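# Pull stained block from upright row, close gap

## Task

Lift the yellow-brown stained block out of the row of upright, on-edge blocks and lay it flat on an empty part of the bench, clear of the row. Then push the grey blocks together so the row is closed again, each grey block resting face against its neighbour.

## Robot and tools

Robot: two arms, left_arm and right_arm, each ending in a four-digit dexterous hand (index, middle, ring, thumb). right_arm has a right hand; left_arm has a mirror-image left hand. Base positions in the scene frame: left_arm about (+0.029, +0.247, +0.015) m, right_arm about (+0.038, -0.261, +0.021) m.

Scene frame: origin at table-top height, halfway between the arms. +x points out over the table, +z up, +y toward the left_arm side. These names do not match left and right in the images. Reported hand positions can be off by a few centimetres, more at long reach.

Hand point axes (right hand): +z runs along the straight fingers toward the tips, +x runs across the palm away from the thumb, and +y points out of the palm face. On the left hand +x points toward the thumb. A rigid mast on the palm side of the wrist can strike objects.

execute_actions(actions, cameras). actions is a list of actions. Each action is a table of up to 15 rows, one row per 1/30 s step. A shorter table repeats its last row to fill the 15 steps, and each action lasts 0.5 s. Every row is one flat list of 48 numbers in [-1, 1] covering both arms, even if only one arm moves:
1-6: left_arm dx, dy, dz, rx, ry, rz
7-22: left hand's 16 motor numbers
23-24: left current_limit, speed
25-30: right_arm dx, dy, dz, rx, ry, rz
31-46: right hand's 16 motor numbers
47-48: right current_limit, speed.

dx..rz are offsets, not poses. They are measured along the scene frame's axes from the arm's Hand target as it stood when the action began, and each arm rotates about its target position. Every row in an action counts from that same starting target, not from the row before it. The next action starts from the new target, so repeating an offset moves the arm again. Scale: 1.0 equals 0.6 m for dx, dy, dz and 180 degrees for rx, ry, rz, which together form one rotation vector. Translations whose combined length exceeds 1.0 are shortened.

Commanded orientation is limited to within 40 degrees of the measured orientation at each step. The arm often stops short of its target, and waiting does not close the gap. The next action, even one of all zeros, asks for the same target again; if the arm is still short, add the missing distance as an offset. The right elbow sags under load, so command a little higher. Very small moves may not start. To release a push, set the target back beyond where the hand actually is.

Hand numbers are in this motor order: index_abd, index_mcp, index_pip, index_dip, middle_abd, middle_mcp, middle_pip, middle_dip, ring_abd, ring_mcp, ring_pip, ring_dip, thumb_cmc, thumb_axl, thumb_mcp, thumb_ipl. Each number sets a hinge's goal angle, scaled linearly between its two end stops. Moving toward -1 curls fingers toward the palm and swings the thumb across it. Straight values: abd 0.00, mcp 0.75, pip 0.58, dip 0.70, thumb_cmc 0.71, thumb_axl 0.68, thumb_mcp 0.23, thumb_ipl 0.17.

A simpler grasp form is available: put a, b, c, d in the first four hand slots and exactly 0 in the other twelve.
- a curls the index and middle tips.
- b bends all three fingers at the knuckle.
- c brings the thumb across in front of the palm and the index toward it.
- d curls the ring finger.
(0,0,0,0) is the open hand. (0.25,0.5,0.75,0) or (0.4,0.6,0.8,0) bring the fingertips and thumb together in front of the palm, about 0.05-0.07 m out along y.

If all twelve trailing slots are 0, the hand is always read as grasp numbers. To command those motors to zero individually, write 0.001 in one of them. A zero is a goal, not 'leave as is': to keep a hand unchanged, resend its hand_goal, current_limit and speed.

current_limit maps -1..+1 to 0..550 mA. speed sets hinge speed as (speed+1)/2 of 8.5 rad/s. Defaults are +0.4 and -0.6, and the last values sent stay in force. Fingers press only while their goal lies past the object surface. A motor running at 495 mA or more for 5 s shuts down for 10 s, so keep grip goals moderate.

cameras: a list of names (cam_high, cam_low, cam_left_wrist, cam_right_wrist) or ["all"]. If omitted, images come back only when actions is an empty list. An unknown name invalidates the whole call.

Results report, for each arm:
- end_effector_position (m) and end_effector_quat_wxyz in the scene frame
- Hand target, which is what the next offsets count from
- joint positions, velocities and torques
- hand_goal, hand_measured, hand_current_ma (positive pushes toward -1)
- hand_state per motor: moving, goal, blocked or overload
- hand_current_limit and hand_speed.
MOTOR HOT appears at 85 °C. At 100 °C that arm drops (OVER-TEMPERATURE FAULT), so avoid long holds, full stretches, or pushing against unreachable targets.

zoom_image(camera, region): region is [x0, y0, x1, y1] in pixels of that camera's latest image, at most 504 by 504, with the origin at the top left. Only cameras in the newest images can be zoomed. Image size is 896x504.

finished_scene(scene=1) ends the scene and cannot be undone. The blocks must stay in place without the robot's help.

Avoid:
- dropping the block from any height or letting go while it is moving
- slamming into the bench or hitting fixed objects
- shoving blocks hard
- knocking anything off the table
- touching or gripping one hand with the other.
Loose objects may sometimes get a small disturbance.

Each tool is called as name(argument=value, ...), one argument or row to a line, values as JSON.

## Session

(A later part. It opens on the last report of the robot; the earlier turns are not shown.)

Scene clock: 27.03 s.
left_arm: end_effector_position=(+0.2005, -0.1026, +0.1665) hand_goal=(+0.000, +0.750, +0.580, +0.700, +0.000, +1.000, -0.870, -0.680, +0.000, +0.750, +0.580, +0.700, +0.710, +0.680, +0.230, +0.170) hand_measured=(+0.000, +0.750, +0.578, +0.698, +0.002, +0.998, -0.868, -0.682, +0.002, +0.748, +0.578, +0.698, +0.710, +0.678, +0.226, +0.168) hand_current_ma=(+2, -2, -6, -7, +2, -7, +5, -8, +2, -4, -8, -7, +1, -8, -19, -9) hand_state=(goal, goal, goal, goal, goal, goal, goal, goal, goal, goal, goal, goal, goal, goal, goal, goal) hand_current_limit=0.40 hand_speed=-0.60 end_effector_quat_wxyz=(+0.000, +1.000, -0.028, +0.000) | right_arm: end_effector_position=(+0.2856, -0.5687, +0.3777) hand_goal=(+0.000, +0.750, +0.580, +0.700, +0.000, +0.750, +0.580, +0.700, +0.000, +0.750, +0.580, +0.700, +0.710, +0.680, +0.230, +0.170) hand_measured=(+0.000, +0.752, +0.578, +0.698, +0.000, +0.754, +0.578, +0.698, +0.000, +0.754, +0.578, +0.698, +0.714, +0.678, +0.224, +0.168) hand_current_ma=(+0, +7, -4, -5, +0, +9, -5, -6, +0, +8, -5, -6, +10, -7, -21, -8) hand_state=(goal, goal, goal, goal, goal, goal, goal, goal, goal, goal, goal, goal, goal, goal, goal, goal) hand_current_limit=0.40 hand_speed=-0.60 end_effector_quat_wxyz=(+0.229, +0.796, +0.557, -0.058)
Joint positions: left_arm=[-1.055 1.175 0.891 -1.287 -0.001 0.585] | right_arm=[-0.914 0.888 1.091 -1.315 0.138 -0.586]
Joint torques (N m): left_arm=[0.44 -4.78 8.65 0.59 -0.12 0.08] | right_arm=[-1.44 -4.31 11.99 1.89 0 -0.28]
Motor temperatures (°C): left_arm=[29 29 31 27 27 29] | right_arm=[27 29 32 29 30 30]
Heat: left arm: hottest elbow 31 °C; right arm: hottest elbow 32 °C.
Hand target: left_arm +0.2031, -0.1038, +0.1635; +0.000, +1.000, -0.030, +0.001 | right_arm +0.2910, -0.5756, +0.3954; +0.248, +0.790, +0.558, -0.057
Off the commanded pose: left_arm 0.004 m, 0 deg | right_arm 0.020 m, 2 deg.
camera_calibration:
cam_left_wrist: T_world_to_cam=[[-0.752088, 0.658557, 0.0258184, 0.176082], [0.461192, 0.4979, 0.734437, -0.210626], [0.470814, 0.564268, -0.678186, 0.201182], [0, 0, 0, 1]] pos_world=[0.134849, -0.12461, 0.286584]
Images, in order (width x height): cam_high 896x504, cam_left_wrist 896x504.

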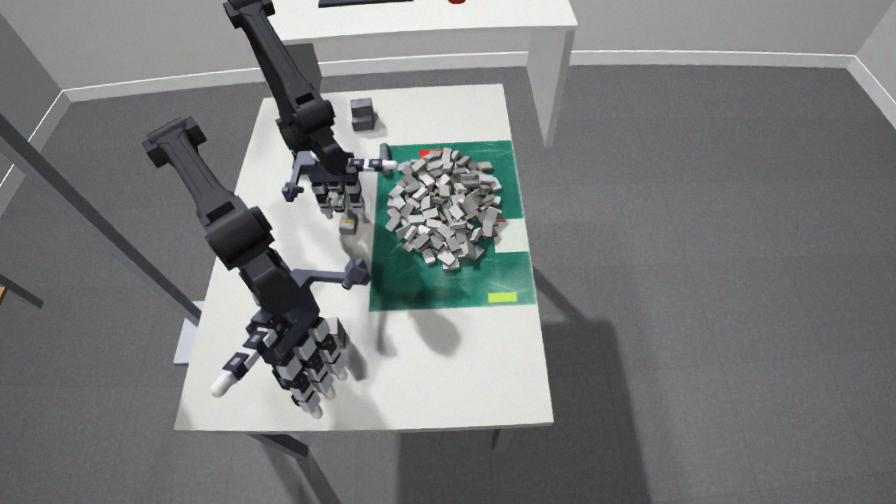

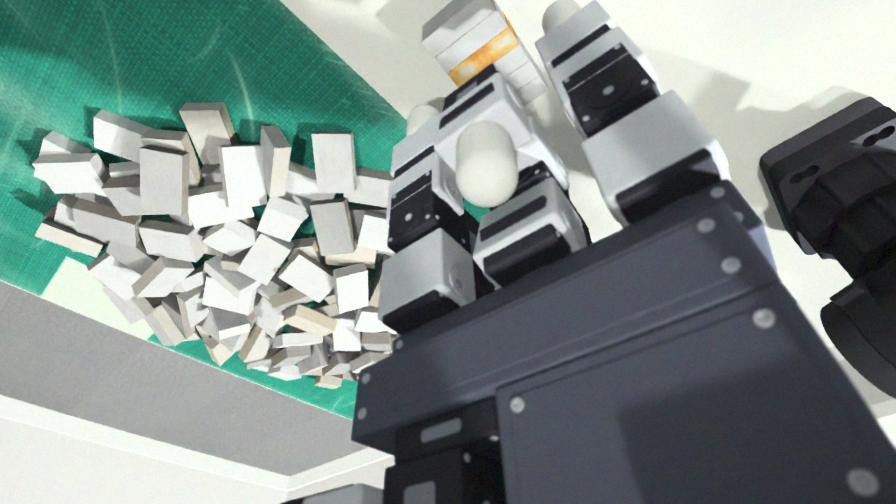

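execute_actions(
  actions=[
    [[0.006,0.006,-0.012,0,0,0,0,0.75,0.58,0.70,0,1,-0.87,-0.68,0,0.75,0.58,0.70,0.71,0.68,0.23,0.17,0.4,-0.6,0,0,0,0,0,0,0,0,0,0,0,0,0,0,0,0,0,0,0,0,0,0,0.4,-0.6]],
    [[0,0,-0.02,0,0,0,0,0.75,0.58,0.70,0,1,-0.87,-0.68,0,0.75,0.58,0.70,0.71,0.68,0.23,0.17,0.4,-0.6,0,0,0,0,0,0,0,0,0,0,0,0,0,0,0,0,0,0,0,0,0,0,0.4,-0.6]],
  ],
  cameras=["cam_left_wrist","cam_high"],
)

zoom_image(
  camera="cam_left_wrist",
  region=[390, 0, 600, 160],
)

zoom_image(
  camera="cam_high",
  region=[310, 180, 390, 260],
)

Scene clock: 30.03 s.
left_arm: end_effector_position=(+0.2044, -0.0995, +0.1482) hand_goal=(+0.000, +0.750, +0.580, +0.700, +0.000, +1.000, -0.870, -0.680, +0.000, +0.750, +0.580, +0.700, +0.710, +0.680, +0.230, +0.170) hand_measured=(+0.000, +0.750, +0.578, +0.698, +0.002, +0.998, -0.868, -0.682, +0.002, +0.748, +0.578, +0.698, +0.710, +0.678, +0.226, +0.168) hand_current_ma=(+2, -2, -6, -7, +2, -7, +5, -8, +2, -4, -8, -7, +1, -8, -19, -9) hand_state=(goal, goal, goal, goal, goal, goal, goal, goal, goal, goal, goal, goal, goal, goal, goal, goal) hand_current_limit=0.40 hand_speed=-0.60 end_effector_quat_wxyz=(+0.001, +1.000, -0.028, +0.001) | right_arm: end_effector_position=(+0.2856, -0.5687, +0.3777) hand_goal=(+0.000, +0.750, +0.580, +0.700, +0.000, +0.750, +0.580, +0.700, +0.000, +0.750, +0.580, +0.700, +0.710, +0.680, +0.230, +0.170) hand_measured=(+0.000, +0.752, +0.578, +0.698, +0.000, +0.754, +0.578, +0.698, +0.000, +0.754, +0.578, +0.698, +0.714, +0.678, +0.224, +0.168) hand_current_ma=(+0, +7, -4, -5, +0, +9, -5, -6, +0, +8, -5, -6, +10, -7, -21, -8) hand_state=(goal, goal, goal, goal, goal, goal, goal, goal, goal, goal, goal, goal, goal, goal, goal, goal) hand_current_limit=0.40 hand_speed=-0.60 end_effector_quat_wxyz=(+0.229, +0.796, +0.557, -0.058)
Joint positions: left_arm=[-1.038 1.188 0.851 -1.231 -0.001 0.601] | right_arm=[-0.914 0.888 1.091 -1.315 0.138 -0.586]
Joint torques (N m): left_arm=[0.44 -4.78 8.38 0.61 -0.11 0.06] | right_arm=[-1.44 -4.37 11.99 1.89 0 -0.28]
Heat: left arm: hottest elbow 31 °C; right arm: hottest elbow 32 °C.
Hand target: left_arm +0.2066, -0.1001, +0.1443; +0.000, +1.000, -0.031, +0.001 | right_arm +0.2910, -0.5756, +0.3954; +0.248, +0.790, +0.558, -0.057
Off the commanded pose: left_arm 0.005 m, 0 deg | right_arm 0.020 m, 2 deg.
camera_calibration:
cam_left_wrist: T_world_to_cam=[[-0.752082, 0.658645, 0.0236617, 0.177759], [0.4604, 0.499346, 0.733952, -0.200147], [0.471598, 0.562886, -0.678789, 0.184883], [0, 0, 0, 1]] pos_world=[0.138647, -0.121205, 0.268189]
Images, in order (width x height): cam_high 896x504, cam_left_wrist 896x504.

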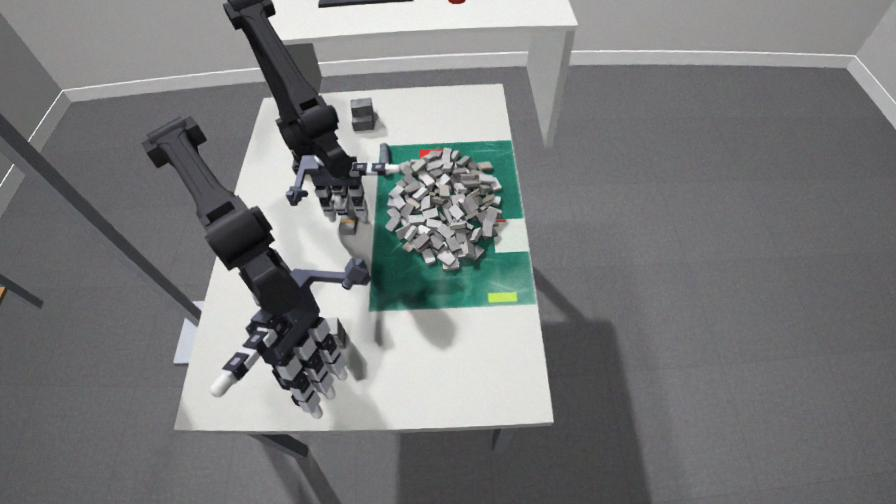

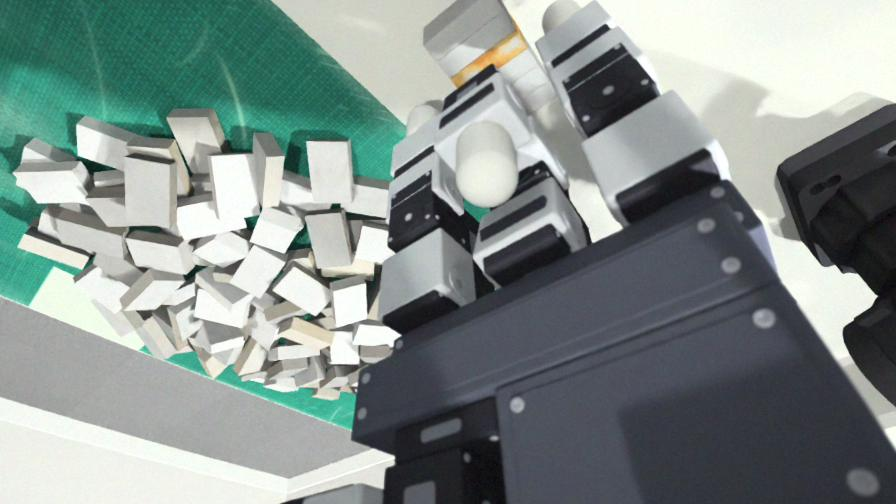

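Scaled by 2.400 from the camera's 896x504 image, which has a finer 1280x720 frame.

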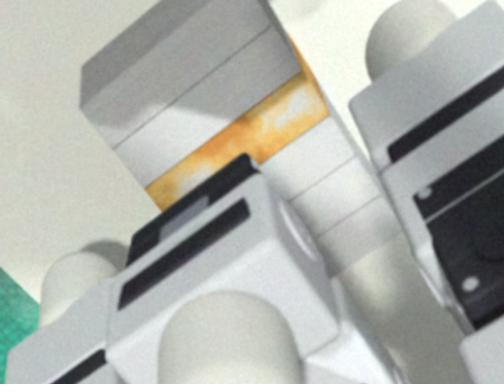

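Scaled by 6.300 from the camera's 896x504 image, which has a finer 1280x720 frame.

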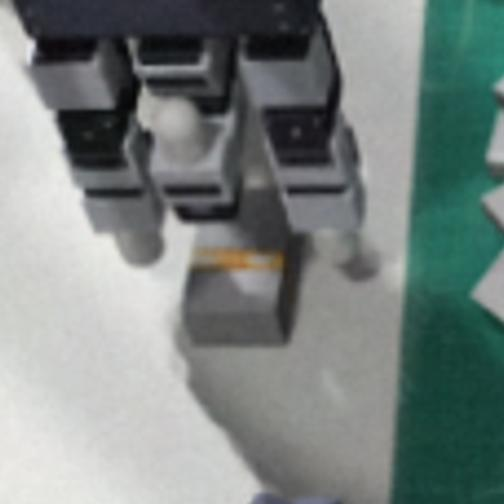

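execute_actions(
  actions=[
    [[0,0,-0.02,0,0,0,0,0.75,0.58,0.70,0,1,-0.87,-0.68,0,0.75,0.58,0.70,0.71,0.68,0.23,0.17,0.4,-0.6,0,0,0,0,0,0,0,0,0,0,0,0,0,0,0,0,0,0,0,0,0,0,0.4,-0.6]],
    [[0,0,-0.012,0,0,0,0,0.75,0.58,0.70,0,1,-0.87,-0.68,0,0.75,0.58,0.70,0.71,0.68,0.23,0.17,0.4,-0.6,0,0,0,0,0,0,0,0,0,0,0,0,0,0,0,0,0,0,0,0,0,0,0.4,-0.6]],
  ],
  cameras=["cam_left_wrist","cam_high"],
)

zoom_image(
  camera="cam_left_wrist",
  region=[390, 0, 600, 160],
)

zoom_image(
  camera="cam_high",
  region=[310, 180, 390, 260],
)

Scene clock: 32.33 s.
left_arm: end_effector_position=(+0.2047, -0.1000, +0.1298) hand_goal=(+0.000, +0.750, +0.580, +0.700, +0.000, +1.000, -0.870, -0.680, +0.000, +0.750, +0.580, +0.700, +0.710, +0.680, +0.230, +0.170) hand_measured=(+0.000, +0.750, +0.578, +0.698, +0.002, +0.998, -0.868, -0.682, +0.002, +0.748, +0.578, +0.698, +0.710, +0.678, +0.226, +0.168) hand_current_ma=(+2, -2, -6, -7, +2, -7, +5, -8, +2, -4, -8, -7, +1, -8, -19, -9) hand_state=(goal, goal, goal, goal, goal, goal, goal, goal, goal, goal, goal, goal, goal, goal, goal, goal) hand_current_limit=0.40 hand_speed=-0.60 end_effector_quat_wxyz=(+0.002, +1.000, -0.028, +0.001) | right_arm: end_effector_position=(+0.2856, -0.5687, +0.3777) hand_goal=(+0.000, +0.750, +0.580, +0.700, +0.000, +0.750, +0.580, +0.700, +0.000, +0.750, +0.580, +0.700, +0.710, +0.680, +0.230, +0.170) hand_measured=(+0.000, +0.752, +0.578, +0.698, +0.000, +0.754, +0.578, +0.698, +0.000, +0.754, +0.578, +0.698, +0.714, +0.678, +0.224, +0.168) hand_current_ma=(+0, +7, -4, -5, +0, +9, -5, -6, +0, +8, -5, -6, +10, -7, -21, -8) hand_state=(goal, goal, goal, goal, goal, goal, goal, goal, goal, goal, goal, goal, goal, goal, goal, goal) hand_current_limit=0.40 hand_speed=-0.60 end_effector_quat_wxyz=(+0.229, +0.796, +0.557, -0.058)
Joint positions: left_arm=[-1.038 1.209 0.815 -1.173 -0.001 0.601] | right_arm=[-0.914 0.888 1.091 -1.315 0.138 -0.586]
Joint torques (N m): left_arm=[0.44 -4.78 8.17 0.57 -0.11 0.07] | right_arm=[-1.44 -4.31 11.99 1.89 0 -0.27]
Heat: left arm: hottest elbow 31 °C; right arm: hottest elbow 33 °C.
Hand target: left_arm +0.2066, -0.1001, +0.1250; +0.000, +1.000, -0.031, +0.001 | right_arm +0.2910, -0.5756, +0.3954; +0.248, +0.790, +0.558, -0.057
Off the commanded pose: left_arm 0.005 m, 0 deg | right_arm 0.020 m, 2 deg.
camera_calibration:
cam_left_wrist: T_world_to_cam=[[-0.752107, 0.658678, 0.0218444, 0.178927], [0.459647, 0.500515, 0.733627, -0.186142], [0.472291, 0.561807, -0.679201, 0.172324], [0, 0, 0, 1]] pos_world=[0.138744, -0.121501, 0.249693]
Images, in order (width x height): cam_high 896x504, cam_left_wrist 896x504.

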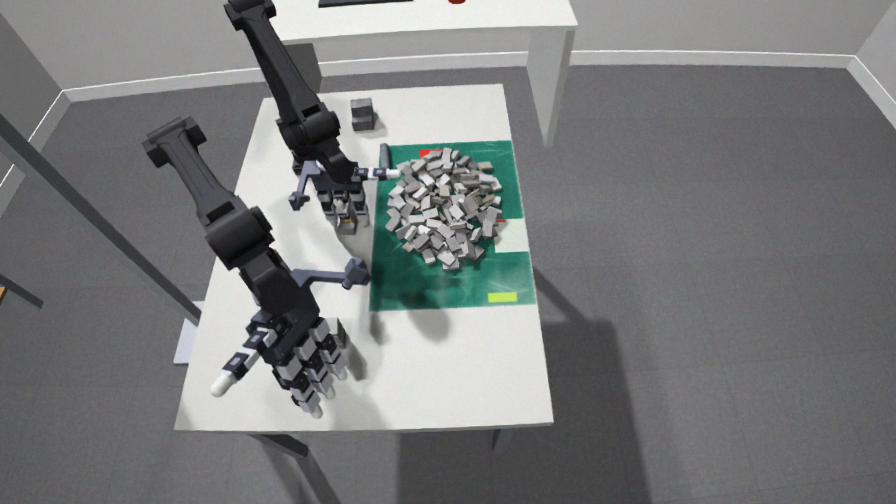

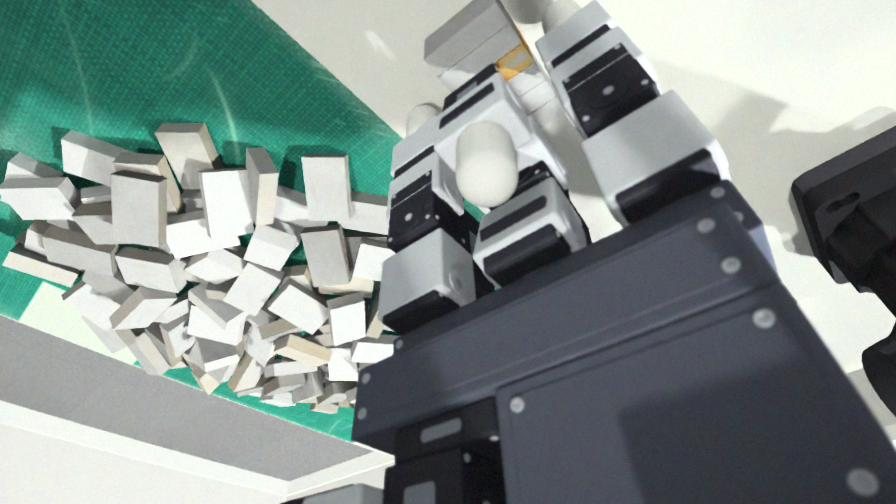

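Scaled by 2.400 from the camera's 896x504 image, which has a finer 1280x720 frame.

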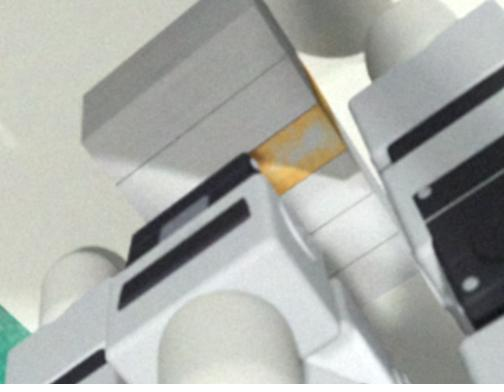

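Scaled by 6.300 from the camera's 896x504 image, which has a finer 1280x720 frame.

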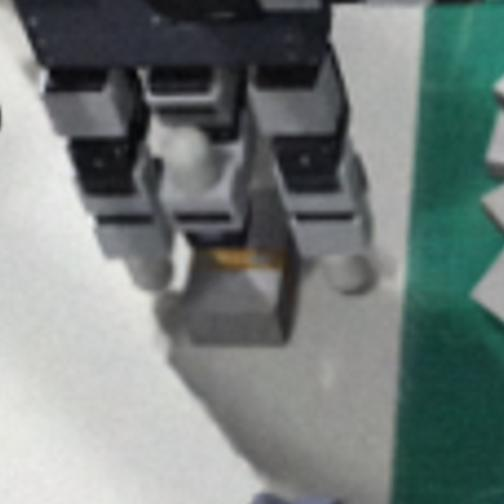

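execute_actions(
  actions=[
    [[0,0,0,0,0,0,-0.11,0.75,0.58,0.70,0,1,-0.87,-0.68,0.11,0.75,0.58,0.70,0.71,0.68,0.23,0.17,0.4,-0.9,0,0,0,0,0,0,0,0,0,0,0,0,0,0,0,0,0,0,0,0,0,0,0.4,-0.6]],
    [[0,0,0,0,0,0,-0.2,0.75,0.58,0.70,0,1,-0.87,-0.68,0.2,0.75,0.58,0.70,0.71,0.68,0.23,0.17,0.4,-0.96,0,0,0,0,0,0,0,0,0,0,0,0,0,0,0,0,0,0,0,0,0,0,0.4,-0.6]],
    [[0,0,0,0,0,0,-0.2,0.75,0.58,0.70,0,1,-0.87,-0.68,0.2,0.75,0.58,0.70,0.71,0.68,0.23,0.17,0.4,-0.96,0,0,0,0,0,0,0,0,0,0,0,0,0,0,0,0,0,0,0,0,0,0,0.4,-0.6]],
  ],
  cameras=["cam_left_wrist","cam_high"],
)

zoom_image(
  camera="cam_left_wrist",
  region=[390, 0, 600, 160],
)

zoom_image(
  camera="cam_high",
  region=[310, 180, 390, 260],
)

Scene clock: 35.10 s.
left_arm: end_effector_position=(+0.2046, -0.1000, +0.1297) hand_goal=(-0.200, +0.750, +0.580, +0.700, +0.000, +1.000, -0.870, -0.680, +0.200, +0.750, +0.580, +0.700, +0.710, +0.680, +0.230, +0.170) hand_measured=(-0.156, +0.750, +0.578, +0.698, +0.002, +0.998, -0.868, -0.682, +0.132, +0.748, +0.578, +0.698, +0.710, +0.678, +0.226, +0.168) hand_current_ma=(+147, -2, -6, -7, +2, -7, +5, -8, -243, -4, -8, -7, +1, -8, -19, -9) hand_state=(blocked, goal, goal, goal, goal, goal, goal, goal, blocked, goal, goal, goal, goal, goal, goal, goal) hand_current_limit=0.40 hand_speed=-0.96 end_effector_quat_wxyz=(+0.001, +1.000, -0.028, +0.001) | right_arm: end_effector_position=(+0.2856, -0.5687, +0.3777) hand_goal=(+0.000, +0.750, +0.580, +0.700, +0.000, +0.750, +0.580, +0.700, +0.000, +0.750, +0.580, +0.700, +0.710, +0.680, +0.230, +0.170) hand_measured=(+0.000, +0.752, +0.578, +0.698, +0.000, +0.754, +0.578, +0.698, +0.000, +0.754, +0.578, +0.698, +0.714, +0.678, +0.224, +0.168) hand_current_ma=(+0, +7, -4, -5, +0, +9, -5, -6, +0, +8, -5, -6, +10, -7, -21, -8) hand_state=(goal, goal, goal, goal, goal, goal, goal, goal, goal, goal, goal, goal, goal, goal, goal, goal) hand_current_limit=0.40 hand_speed=-0.60 end_effector_quat_wxyz=(+0.229, +0.796, +0.557, -0.058)
Joint positions: left_arm=[-1.038 1.209 0.815 -1.173 0 0.602] | right_arm=[-0.914 0.888 1.091 -1.315 0.138 -0.586]
Joint torques (N m): left_arm=[0.38 -4.78 8.16 0.58 -0.14 0.06] | right_arm=[-1.44 -4.31 11.99 1.91 0 -0.28]
Heat: left arm: hottest elbow 31 °C; right arm: hottest elbow 33 °C.
Hand target: left_arm +0.2066, -0.1001, +0.1250; +0.000, +1.000, -0.031, +0.001 | right_arm +0.2910, -0.5756, +0.3954; +0.248, +0.790, +0.558, -0.057
Off the commanded pose: left_arm 0.005 m, 0 deg | right_arm 0.020 m, 2 deg.
camera_calibration:
cam_left_wrist: T_world_to_cam=[[-0.75184, 0.65897, 0.0222661, 0.178822], [0.460196, 0.50027, 0.73345, -0.18613], [0.472182, 0.561684, -0.679378, 0.172301], [0, 0, 0, 1]] pos_world=[0.138744, -0.121501, 0.249593]
Images, in order (width x height): cam_high 896x504, cam_left_wrist 896x504.

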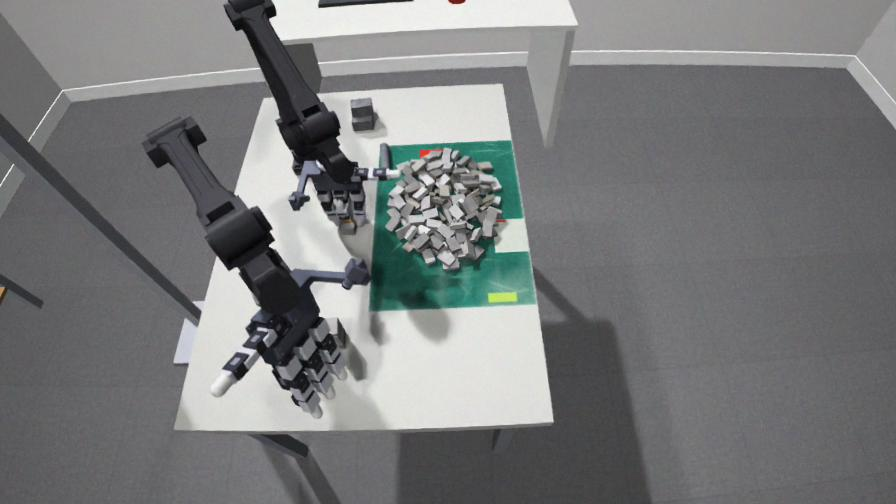

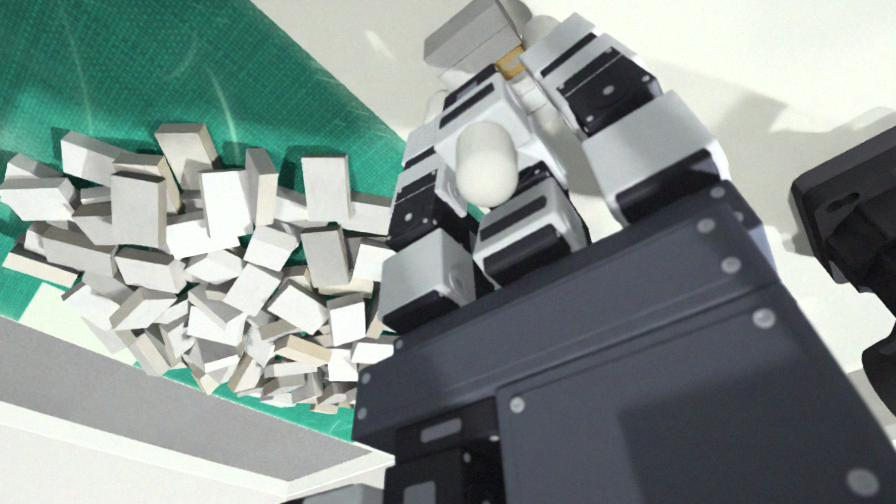

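Scaled by 2.400 from the camera's 896x504 image, which has a finer 1280x720 frame.

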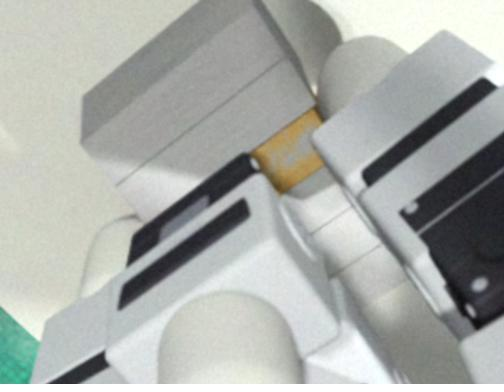

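Scaled by 6.300 from the camera's 896x504 image, which has a finer 1280x720 frame.

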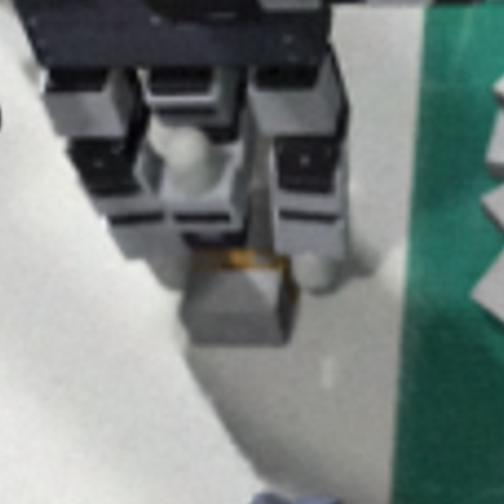

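execute_actions(
  actions=[
    [[0,0,0.01,0,0,0,-0.21,0.75,0.58,0.70,0,1,-0.87,-0.68,0.21,0.75,0.58,0.70,0.71,0.68,0.23,0.17,0.4,-0.96,0,0,0,0,0,0,0,0,0,0,0,0,0,0,0,0,0,0,0,0,0,0,0.4,-0.6],[0,0,0.02,0,0,0,-0.21,0.75,0.58,0.70,0,1,-0.87,-0.68,0.21,0.75,0.58,0.70,0.71,0.68,0.23,0.17,0.4,-0.96,0,0,0,0,0,0,0,0,0,0,0,0,0,0,0,0,0,0,0,0,0,0,0.4,-0.6]],
    [[0,0,0.02,0,0,0,-0.21,0.75,0.58,0.70,0,1,-0.87,-0.68,0.21,0.75,0.58,0.70,0.71,0.68,0.23,0.17,0.4,-0.96,0,0,0,0,0,0,0,0,0,0,0,0,0,0,0,0,0,0,0,0,0,0,0.4,-0.6]],
  ],
  cameras=["cam_left_wrist","cam_high"],
)

zoom_image(
  camera="cam_left_wrist",
  region=[390, 0, 600, 160],
)

zoom_image(
  camera="cam_high",
  region=[310, 180, 390, 260],
)

Scene clock: 36.80 s.
left_arm: end_effector_position=(+0.1990, -0.0908, +0.1288) hand_goal=(-0.210, +0.750, +0.580, +0.700, +0.000, +1.000, -0.870, -0.680, +0.210, +0.750, +0.580, +0.700, +0.710, +0.680, +0.230, +0.170) hand_measured=(-0.158, +0.738, +0.574, +0.698, +0.002, +0.998, -0.868, -0.682, +0.134, +0.744, +0.576, +0.698, +0.710, +0.678, +0.226, +0.168) hand_current_ma=(+183, -42, -20, -7, +2, -7, +5, -8, -272, -23, -11, -7, +1, -8, -19, -9) hand_state=(blocked, goal, goal, goal, goal, goal, goal, goal, blocked, goal, goal, goal, goal, goal, goal, goal) hand_current_limit=0.40 hand_speed=-0.96 end_effector_quat_wxyz=(-0.014, +0.999, -0.028, -0.009) | right_arm: end_effector_position=(+0.2856, -0.5687, +0.3777) hand_goal=(+0.000, +0.750, +0.580, +0.700, +0.000, +0.750, +0.580, +0.700, +0.000, +0.750, +0.580, +0.700, +0.710, +0.680, +0.230, +0.170) hand_measured=(+0.000, +0.752, +0.578, +0.698, +0.000, +0.754, +0.578, +0.698, +0.000, +0.754, +0.578, +0.698, +0.714, +0.678, +0.224, +0.168) hand_current_ma=(+0, +7, -4, -5, +0, +9, -5, -6, +0, +8, -5, -6, +10, -7, -21, -8) hand_state=(goal, goal, goal, goal, goal, goal, goal, goal, goal, goal, goal, goal, goal, goal, goal, goal) hand_current_limit=0.40 hand_speed=-0.60 end_effector_quat_wxyz=(+0.229, +0.796, +0.557, -0.058)
Joint positions: left_arm=[-1.038 1.202 0.815 -1.216 0 0.602] | right_arm=[-0.914 0.888 1.091 -1.315 0.138 -0.586]
Joint torques (N m): left_arm=[0.32 -6.07 11.92 -0.46 -0.14 0.05] | right_arm=[-1.44 -4.31 11.99 1.91 0 -0.28]
Heat: left arm: hottest elbow 31 °C; right arm: hottest elbow 34 °C.
Hand target: left_arm +0.2066, -0.1001, +0.1490; +0.000, +1.000, -0.031, +0.001 | right_arm +0.2910, -0.5756, +0.3954; +0.248, +0.790, +0.558, -0.057
Off the commanded pose: left_arm 0.023 m, 2 deg | right_arm 0.020 m, 2 deg.
camera_calibration:
cam_left_wrist: T_world_to_cam=[[-0.751103, 0.657733, 0.0568402, 0.163941], [0.474037, 0.477394, 0.739854, -0.193269], [0.459491, 0.582651, -0.670362, 0.172506], [0, 0, 0, 1]] pos_world=[0.135489, -0.116075, 0.249314]
Images, in order (width x height): cam_high 896x504, cam_left_wrist 896x504.

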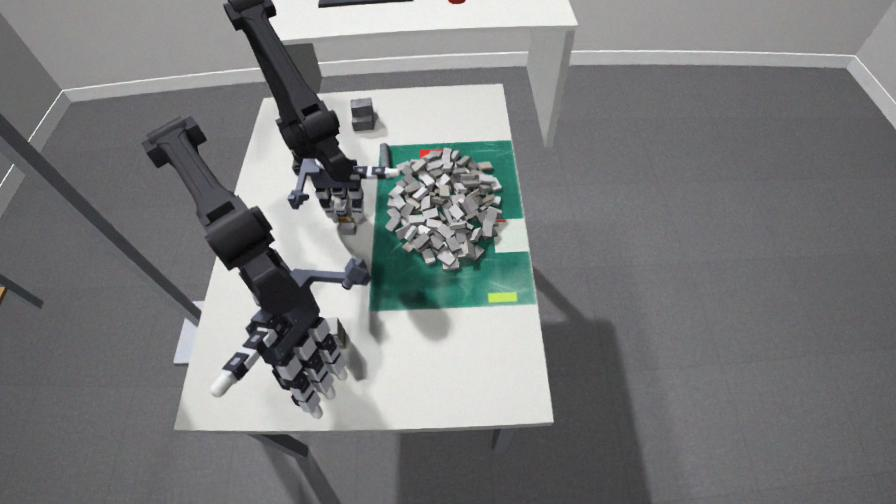

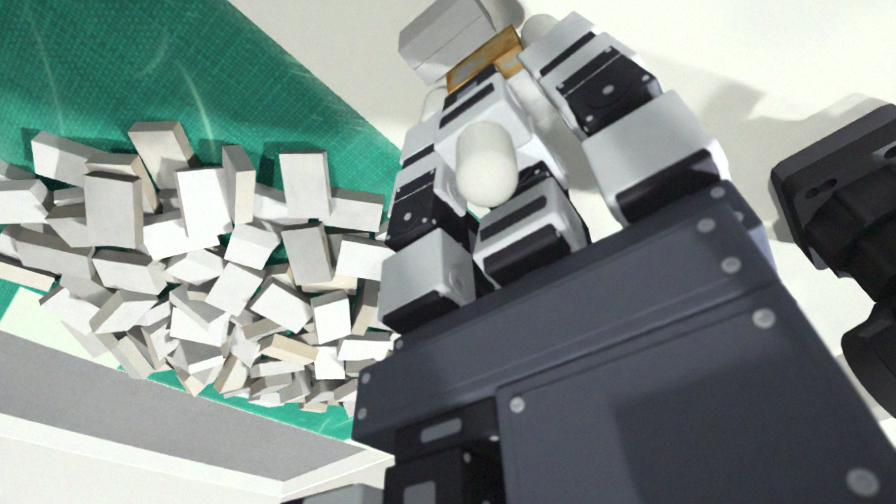

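Scaled by 2.400 from the camera's 896x504 image, which has a finer 1280x720 frame.

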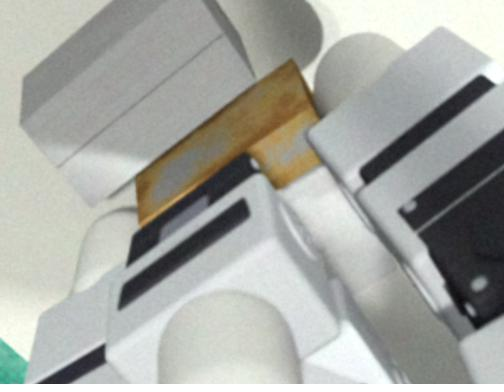

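Scaled by 6.300 from the camera's 896x504 image, which has a finer 1280x720 frame.

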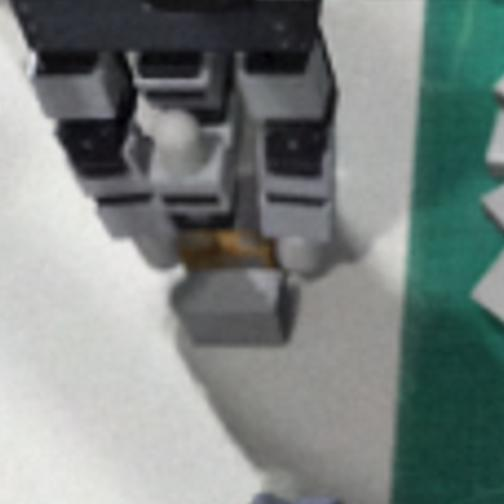

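execute_actions(
  actions=[
    [[-0.006,0.01,0.01,0,0,0,-0.22,0.75,0.58,0.70,0,1,-0.87,-0.68,0.22,0.75,0.58,0.70,0.71,0.68,0.23,0.17,0.4,-0.96,0,0,0,0,0,0,0,0,0,0,0,0,0,0,0,0,0,0,0,0,0,0,0.4,-0.6],[-0.01,0.0135,0.02,0,0,0,-0.22,0.75,0.58,0.70,0,1,-0.87,-0.68,0.22,0.75,0.58,0.70,0.71,0.68,0.23,0.17,0.4,-0.96,0,0,0,0,0,0,0,0,0,0,0,0,0,0,0,0,0,0,0,0,0,0,0.4,-0.6],[-0.01,0.0135,0.03,0,0,0,-0.22,0.75,0.58,0.70,0,1,-0.87,-0.68,0.22,0.75,0.58,0.70,0.71,0.68,0.23,0.17,0.4,-0.96,0,0,0,0,0,0,0,0,0,0,0,0,0,0,0,0,0,0,0,0,0,0,0.4,-0.6]],
  ],
  cameras=["cam_left_wrist"],
)

zoom_image(
  camera="cam_left_wrist",
  region=[390, 0, 600, 160],
)

Scene clock: 38.37 s.
left_arm: end_effector_position=(+0.1939, -0.0824, +0.1482) hand_goal=(-0.220, +0.750, +0.580, +0.700, +0.000, +1.000, -0.870, -0.680, +0.220, +0.750, +0.580, +0.700, +0.710, +0.680, +0.230, +0.170) hand_measured=(-0.158, +0.736, +0.572, +0.698, +0.002, +0.998, -0.868, -0.682, +0.136, +0.744, +0.576, +0.698, +0.710, +0.678, +0.226, +0.168) hand_current_ma=(+222, -51, -25, -7, +2, -7, +5, -8, -307, -21, -11, -7, +1, -8, -19, -9) hand_state=(blocked, goal, goal, goal, goal, goal, goal, goal, blocked, goal, goal, goal, goal, goal, goal, goal) hand_current_limit=0.40 hand_speed=-0.96 end_effector_quat_wxyz=(-0.012, +1.000, -0.028, -0.008) | right_arm: end_effector_position=(+0.2856, -0.5687, +0.3777) hand_goal=(+0.000, +0.750, +0.580, +0.700, +0.000, +0.750, +0.580, +0.700, +0.000, +0.750, +0.580, +0.700, +0.710, +0.680, +0.230, +0.170) hand_measured=(+0.000, +0.752, +0.578, +0.698, +0.000, +0.754, +0.578, +0.698, +0.000, +0.754, +0.578, +0.698, +0.714, +0.678, +0.224, +0.168) hand_current_ma=(+0, +7, -4, -5, +0, +9, -5, -6, +0, +8, -5, -6, +10, -7, -21, -8) hand_state=(goal, goal, goal, goal, goal, goal, goal, goal, goal, goal, goal, goal, goal, goal, goal, goal) hand_current_limit=0.40 hand_speed=-0.60 end_effector_quat_wxyz=(+0.229, +0.796, +0.557, -0.058)
Joint positions: left_arm=[-1.038 1.15 0.828 -1.278 0 0.602] | right_arm=[-0.914 0.888 1.091 -1.315 0.138 -0.586]
Joint torques (N m): left_arm=[0.15 -5.13 12.26 -0.4 -0.14 0.03] | right_arm=[-1.44 -4.31 12 1.89 0 -0.28]
Heat: left arm: hottest elbow 31 °C; right arm: hottest elbow 34 °C.
Hand target: left_arm +0.2007, -0.0921, +0.1671; +0.000, +1.000, -0.031, +0.001 | right_arm +0.2910, -0.5756, +0.3954; +0.248, +0.790, +0.558, -0.057
Off the commanded pose: left_arm 0.022 m, 2 deg | right_arm 0.020 m, 2 deg.
camera_calibration:
cam_left_wrist: T_world_to_cam=[[-0.751227, 0.657892, 0.0532555, 0.153987], [0.472602, 0.479812, 0.739208, -0.208578], [0.460766, 0.580482, -0.671369, 0.182673], [0, 0, 0, 1]] pos_world=[0.130084, -0.107267, 0.268622]
Images, in order (width x height): cam_left_wrist 896x504.

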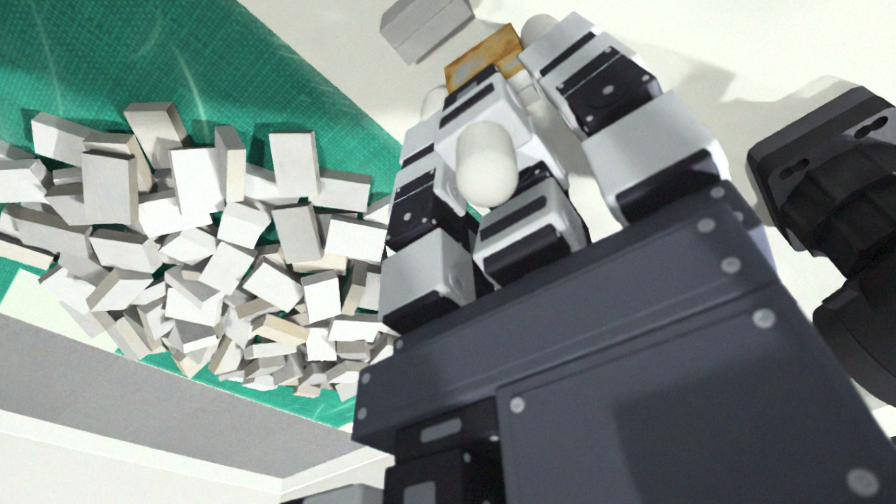

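Scaled by 2.400 from the camera's 896x504 image, which has a finer 1280x720 frame.

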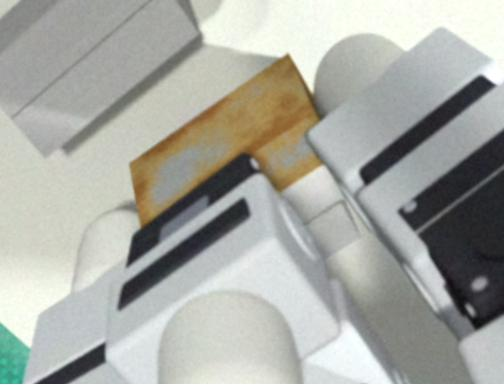

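execute_actions(
  actions=[],
  cameras=["cam_high","cam_low","cam_left_wrist"],
)

zoom_image(
  camera="cam_high",
  region=[310, 180, 390, 260],
)

zoom_image(
  camera="cam_left_wrist",
  region=[430, 0, 560, 130],
)

Scene clock: 38.70 s.
left_arm: end_effector_position=(+0.1938, -0.0823, +0.1482) hand_goal=(-0.220, +0.750, +0.580, +0.700, +0.000, +1.000, -0.870, -0.680, +0.220, +0.750, +0.580, +0.700, +0.710, +0.680, +0.230, +0.170) hand_measured=(-0.158, +0.736, +0.572, +0.698, +0.002, +0.998, -0.868, -0.682, +0.136, +0.744, +0.576, +0.698, +0.710, +0.678, +0.226, +0.168) hand_current_ma=(+222, -51, -25, -7, +2, -7, +5, -8, -307, -21, -11, -7, +1, -8, -19, -9) hand_state=(blocked, goal, goal, goal, goal, goal, goal, goal, blocked, goal, goal, goal, goal, goal, goal, goal) hand_current_limit=0.40 hand_speed=-0.96 end_effector_quat_wxyz=(-0.012, +1.000, -0.028, -0.008) | right_arm: end_effector_position=(+0.2856, -0.5687, +0.3777) hand_goal=(+0.000, +0.750, +0.580, +0.700, +0.000, +0.750, +0.580, +0.700, +0.000, +0.750, +0.580, +0.700, +0.710, +0.680, +0.230, +0.170) hand_measured=(+0.000, +0.752, +0.578, +0.698, +0.000, +0.754, +0.578, +0.698, +0.000, +0.754, +0.578, +0.698, +0.714, +0.678, +0.224, +0.168) hand_current_ma=(+0, +7, -4, -5, +0, +9, -5, -6, +0, +8, -5, -6, +10, -7, -21, -8) hand_state=(goal, goal, goal, goal, goal, goal, goal, goal, goal, goal, goal, goal, goal, goal, goal, goal) hand_current_limit=0.40 hand_speed=-0.60 end_effector_quat_wxyz=(+0.229, +0.796, +0.557, -0.058)
Joint positions: left_arm=[-1.038 1.15 0.828 -1.278 0 0.602] | right_arm=[-0.914 0.888 1.091 -1.315 0.138 -0.586]
Joint velocities: within noise
Joint torques (N m): left_arm=[0.15 -5.13 12.25 -0.42 -0.15 0.03] | right_arm=[-1.44 -4.31 11.99 1.91 0 -0.28]
Motor temperatures (°C): left_arm=[29 29 31 27 27 29] | right_arm=[27 29 34 29 30 30]
Heat: left arm: hottest elbow 31 °C; right arm: hottest elbow 34 °C.
Hand target: left_arm +0.2006, -0.0920, +0.1671; +0.000, +1.000, -0.031, +0.001 | right_arm +0.2910, -0.5756, +0.3954; +0.248, +0.790, +0.558, -0.057
Off the commanded pose: left_arm 0.022 m, 2 deg | right_arm 0.020 m, 2 deg.
camera_calibration:
cam_left_wrist: T_world_to_cam=[[-0.751193, 0.657903, 0.053599, 0.153827], [0.472752, 0.479559, 0.739276, -0.20869], [0.460668, 0.580678, -0.671267, 0.182621], [0, 0, 0, 1]] pos_world=[0.130084, -0.107168, 0.268621]
Images, in order (width x height): cam_high 896x504, cam_low 896x504, cam_left_wrist 896x504.

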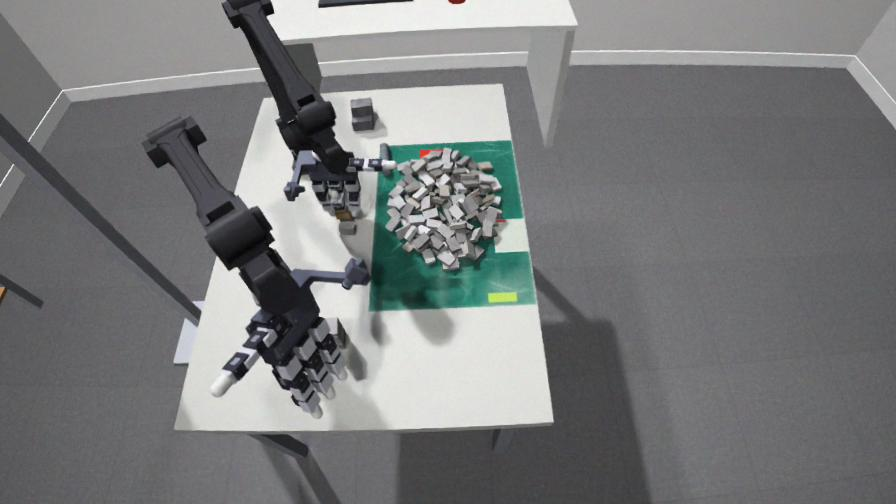

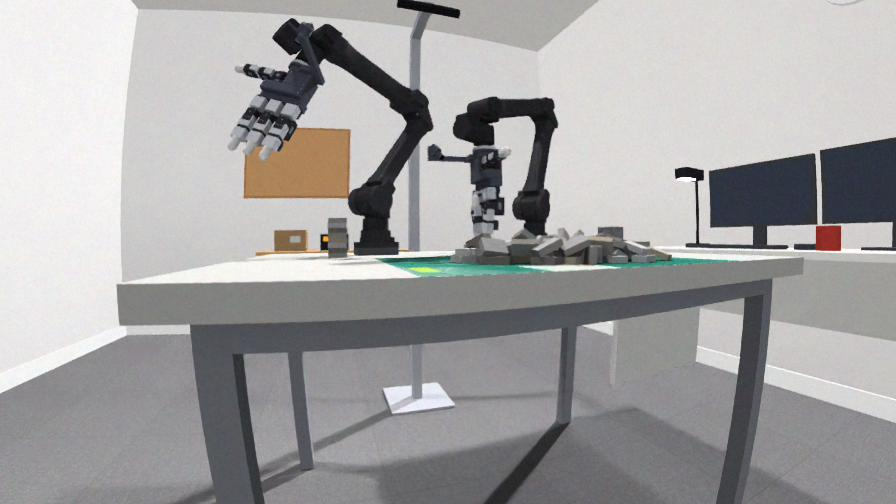

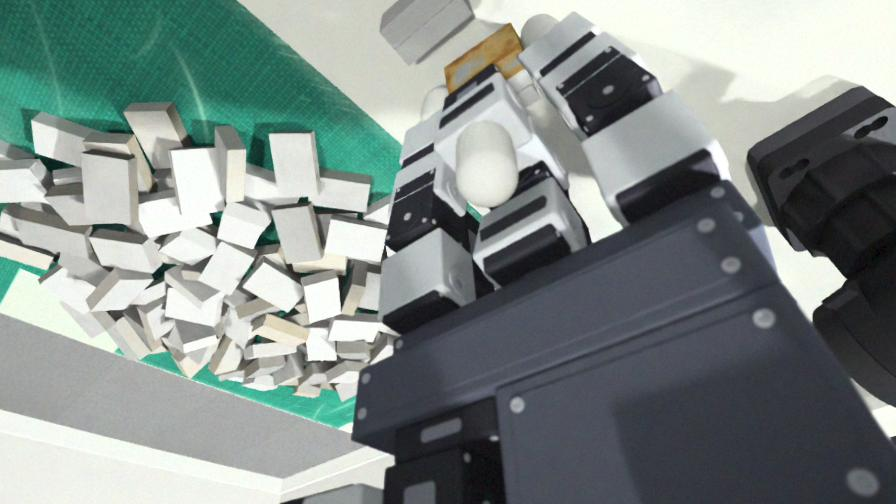

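Scaled by 6.300 from the camera's 896x504 image, which has a finer 1280x720 frame.

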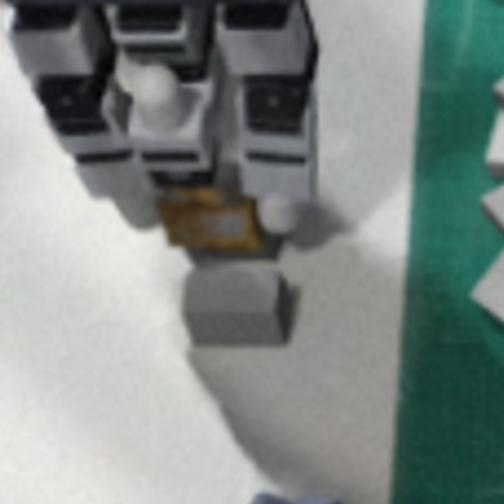

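Scaled by 3.877 from the camera's 896x504 image, which has a finer 1280x720 frame.

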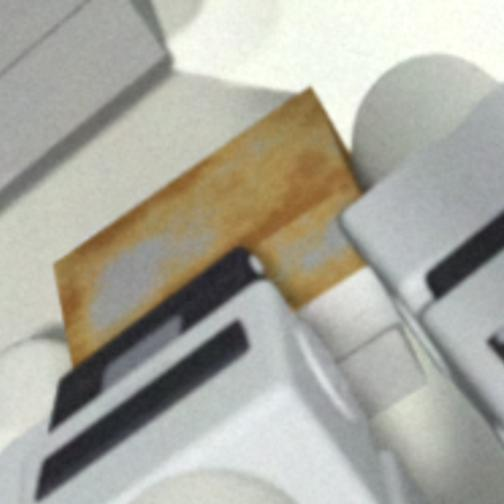

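execute_actions(
  actions=[
    [[-0.005,0.006,0.015,0,0,0,-0.22,0.75,0.58,0.70,0,1,-0.87,-0.68,0.22,0.75,0.58,0.70,0.71,0.68,0.23,0.17,0.4,-0.96,0,0,0,0,0,0,0,0,0,0,0,0,0,0,0,0,0,0,0,0,0,0,0.4,-0.6],[-0.005,0.006,0.03,0,0,0,-0.22,0.75,0.58,0.70,0,1,-0.87,-0.68,0.22,0.75,0.58,0.70,0.71,0.68,0.23,0.17,0.4,-0.96,0,0,0,0,0,0,0,0,0,0,0,0,0,0,0,0,0,0,0,0,0,0,0.4,-0.6],[-0.005,0.006,0.045,0,0,0,-0.22,0.75,0.58,0.70,0,1,-0.87,-0.68,0.22,0.75,0.58,0.70,0.71,0.68,0.23,0.17,0.4,-0.96,0,0,0,0,0,0,0,0,0,0,0,0,0,0,0,0,0,0,0,0,0,0,0.4,-0.6]],
  ],
  cameras=["cam_left_wrist","cam_high"],
)

zoom_image(
  camera="cam_left_wrist",
  region=[390, 0, 600, 160],
)

zoom_image(
  camera="cam_high",
  region=[310, 170, 390, 250],
)

Scene clock: 40.87 s.
left_arm: end_effector_position=(+0.1912, -0.0779, +0.1741) hand_goal=(-0.220, +0.750, +0.580, +0.700, +0.000, +1.000, -0.870, -0.680, +0.220, +0.750, +0.580, +0.700, +0.710, +0.680, +0.230, +0.170) hand_measured=(-0.158, +0.746, +0.578, +0.698, +0.002, +0.998, -0.868, -0.682, +0.136, +0.748, +0.578, +0.698, +0.710, +0.678, +0.226, +0.168) hand_current_ma=(+222, -10, -7, -6, +2, -7, +5, -8, -307, -8, -7, -6, +1, -8, -19, -9) hand_state=(blocked, goal, goal, goal, goal, goal, goal, goal, blocked, goal, goal, goal, goal, goal, goal, goal) hand_current_limit=0.40 hand_speed=-0.96 end_effector_quat_wxyz=(-0.014, +0.999, -0.028, -0.009) | right_arm: end_effector_position=(+0.2856, -0.5687, +0.3777) hand_goal=(+0.000, +0.750, +0.580, +0.700, +0.000, +0.750, +0.580, +0.700, +0.000, +0.750, +0.580, +0.700, +0.710, +0.680, +0.230, +0.170) hand_measured=(+0.000, +0.752, +0.578, +0.698, +0.000, +0.754, +0.578, +0.698, +0.000, +0.754, +0.578, +0.698, +0.714, +0.678, +0.224, +0.168) hand_current_ma=(+0, +7, -4, -5, +0, +9, -5, -6, +0, +8, -5, -6, +10, -7, -21, -8) hand_state=(goal, goal, goal, goal, goal, goal, goal, goal, goal, goal, goal, goal, goal, goal, goal, goal) hand_current_limit=0.40 hand_speed=-0.60 end_effector_quat_wxyz=(+0.229, +0.796, +0.557, -0.058)
Joint positions: left_arm=[-1.038 1.117 0.875 -1.364 0 0.602] | right_arm=[-0.914 0.888 1.091 -1.315 0.138 -0.586]
Joint torques (N m): left_arm=[-0.09 -4.78 12.57 -0.27 -0.14 0.01] | right_arm=[-1.44 -4.31 12 1.89 0 -0.28]
Heat: left arm: hottest elbow 31 °C; right arm: hottest elbow 34 °C.
Hand target: left_arm +0.1976, -0.0884, +0.1940; +0.000, +1.000, -0.031, +0.001 | right_arm +0.2910, -0.5756, +0.3954; +0.248, +0.790, +0.558, -0.057
Off the commanded pose: left_arm 0.023 m, 2 deg | right_arm 0.020 m, 2 deg.
camera_calibration:
cam_left_wrist: T_world_to_cam=[[-0.751057, 0.657652, 0.0583667, 0.146628], [0.474671, 0.476405, 0.740085, -0.229446], [0.458912, 0.583552, -0.669975, 0.199051], [0, 0, 0, 1]] pos_world=[0.127691, -0.103278, 0.29461]
Images, in order (width x height): cam_high 896x504, cam_left_wrist 896x504.

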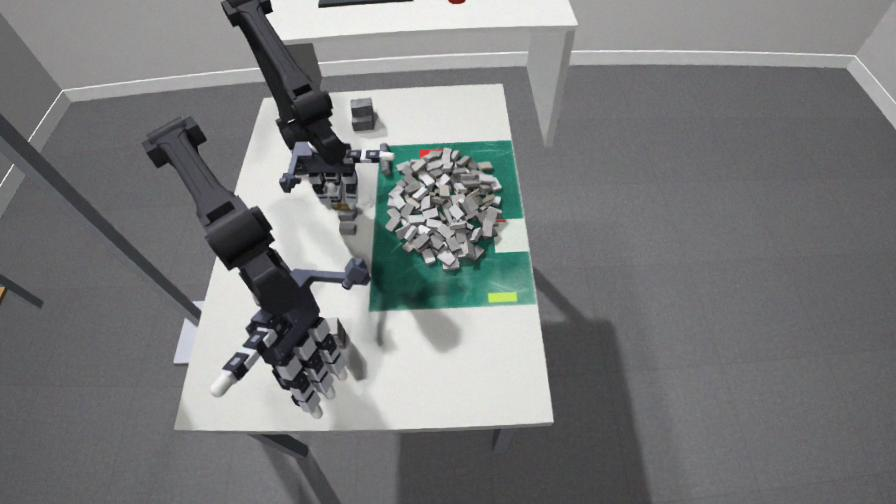

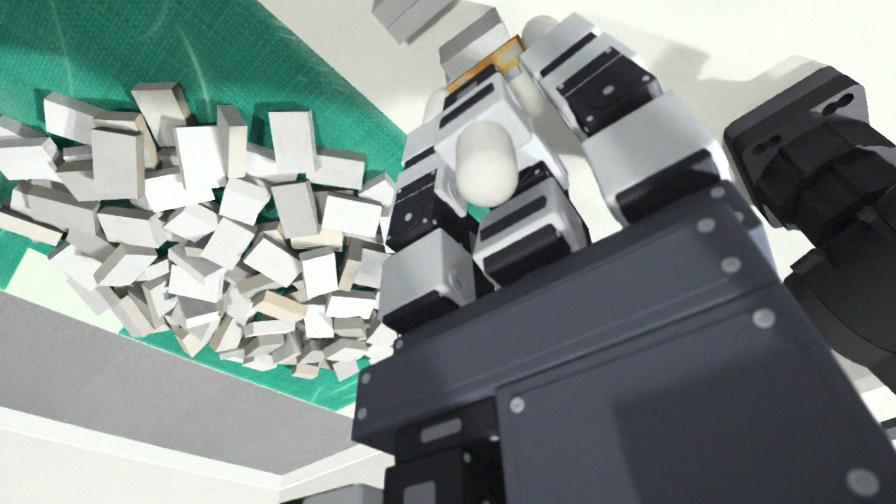

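Scaled by 2.400 from the camera's 896x504 image, which has a finer 1280x720 frame.

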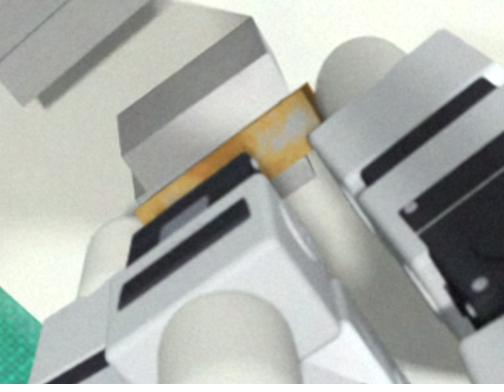

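Scaled by 6.300 from the camera's 896x504 image, which has a finer 1280x720 frame.

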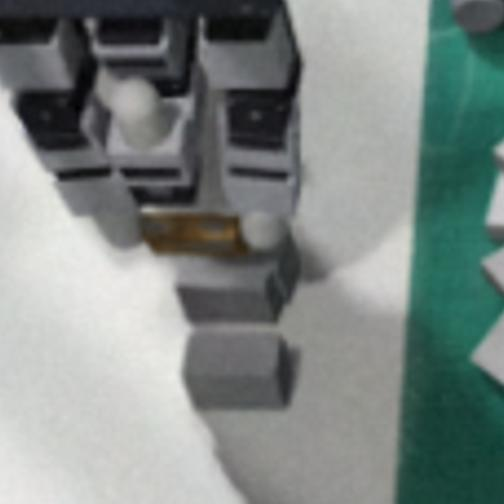

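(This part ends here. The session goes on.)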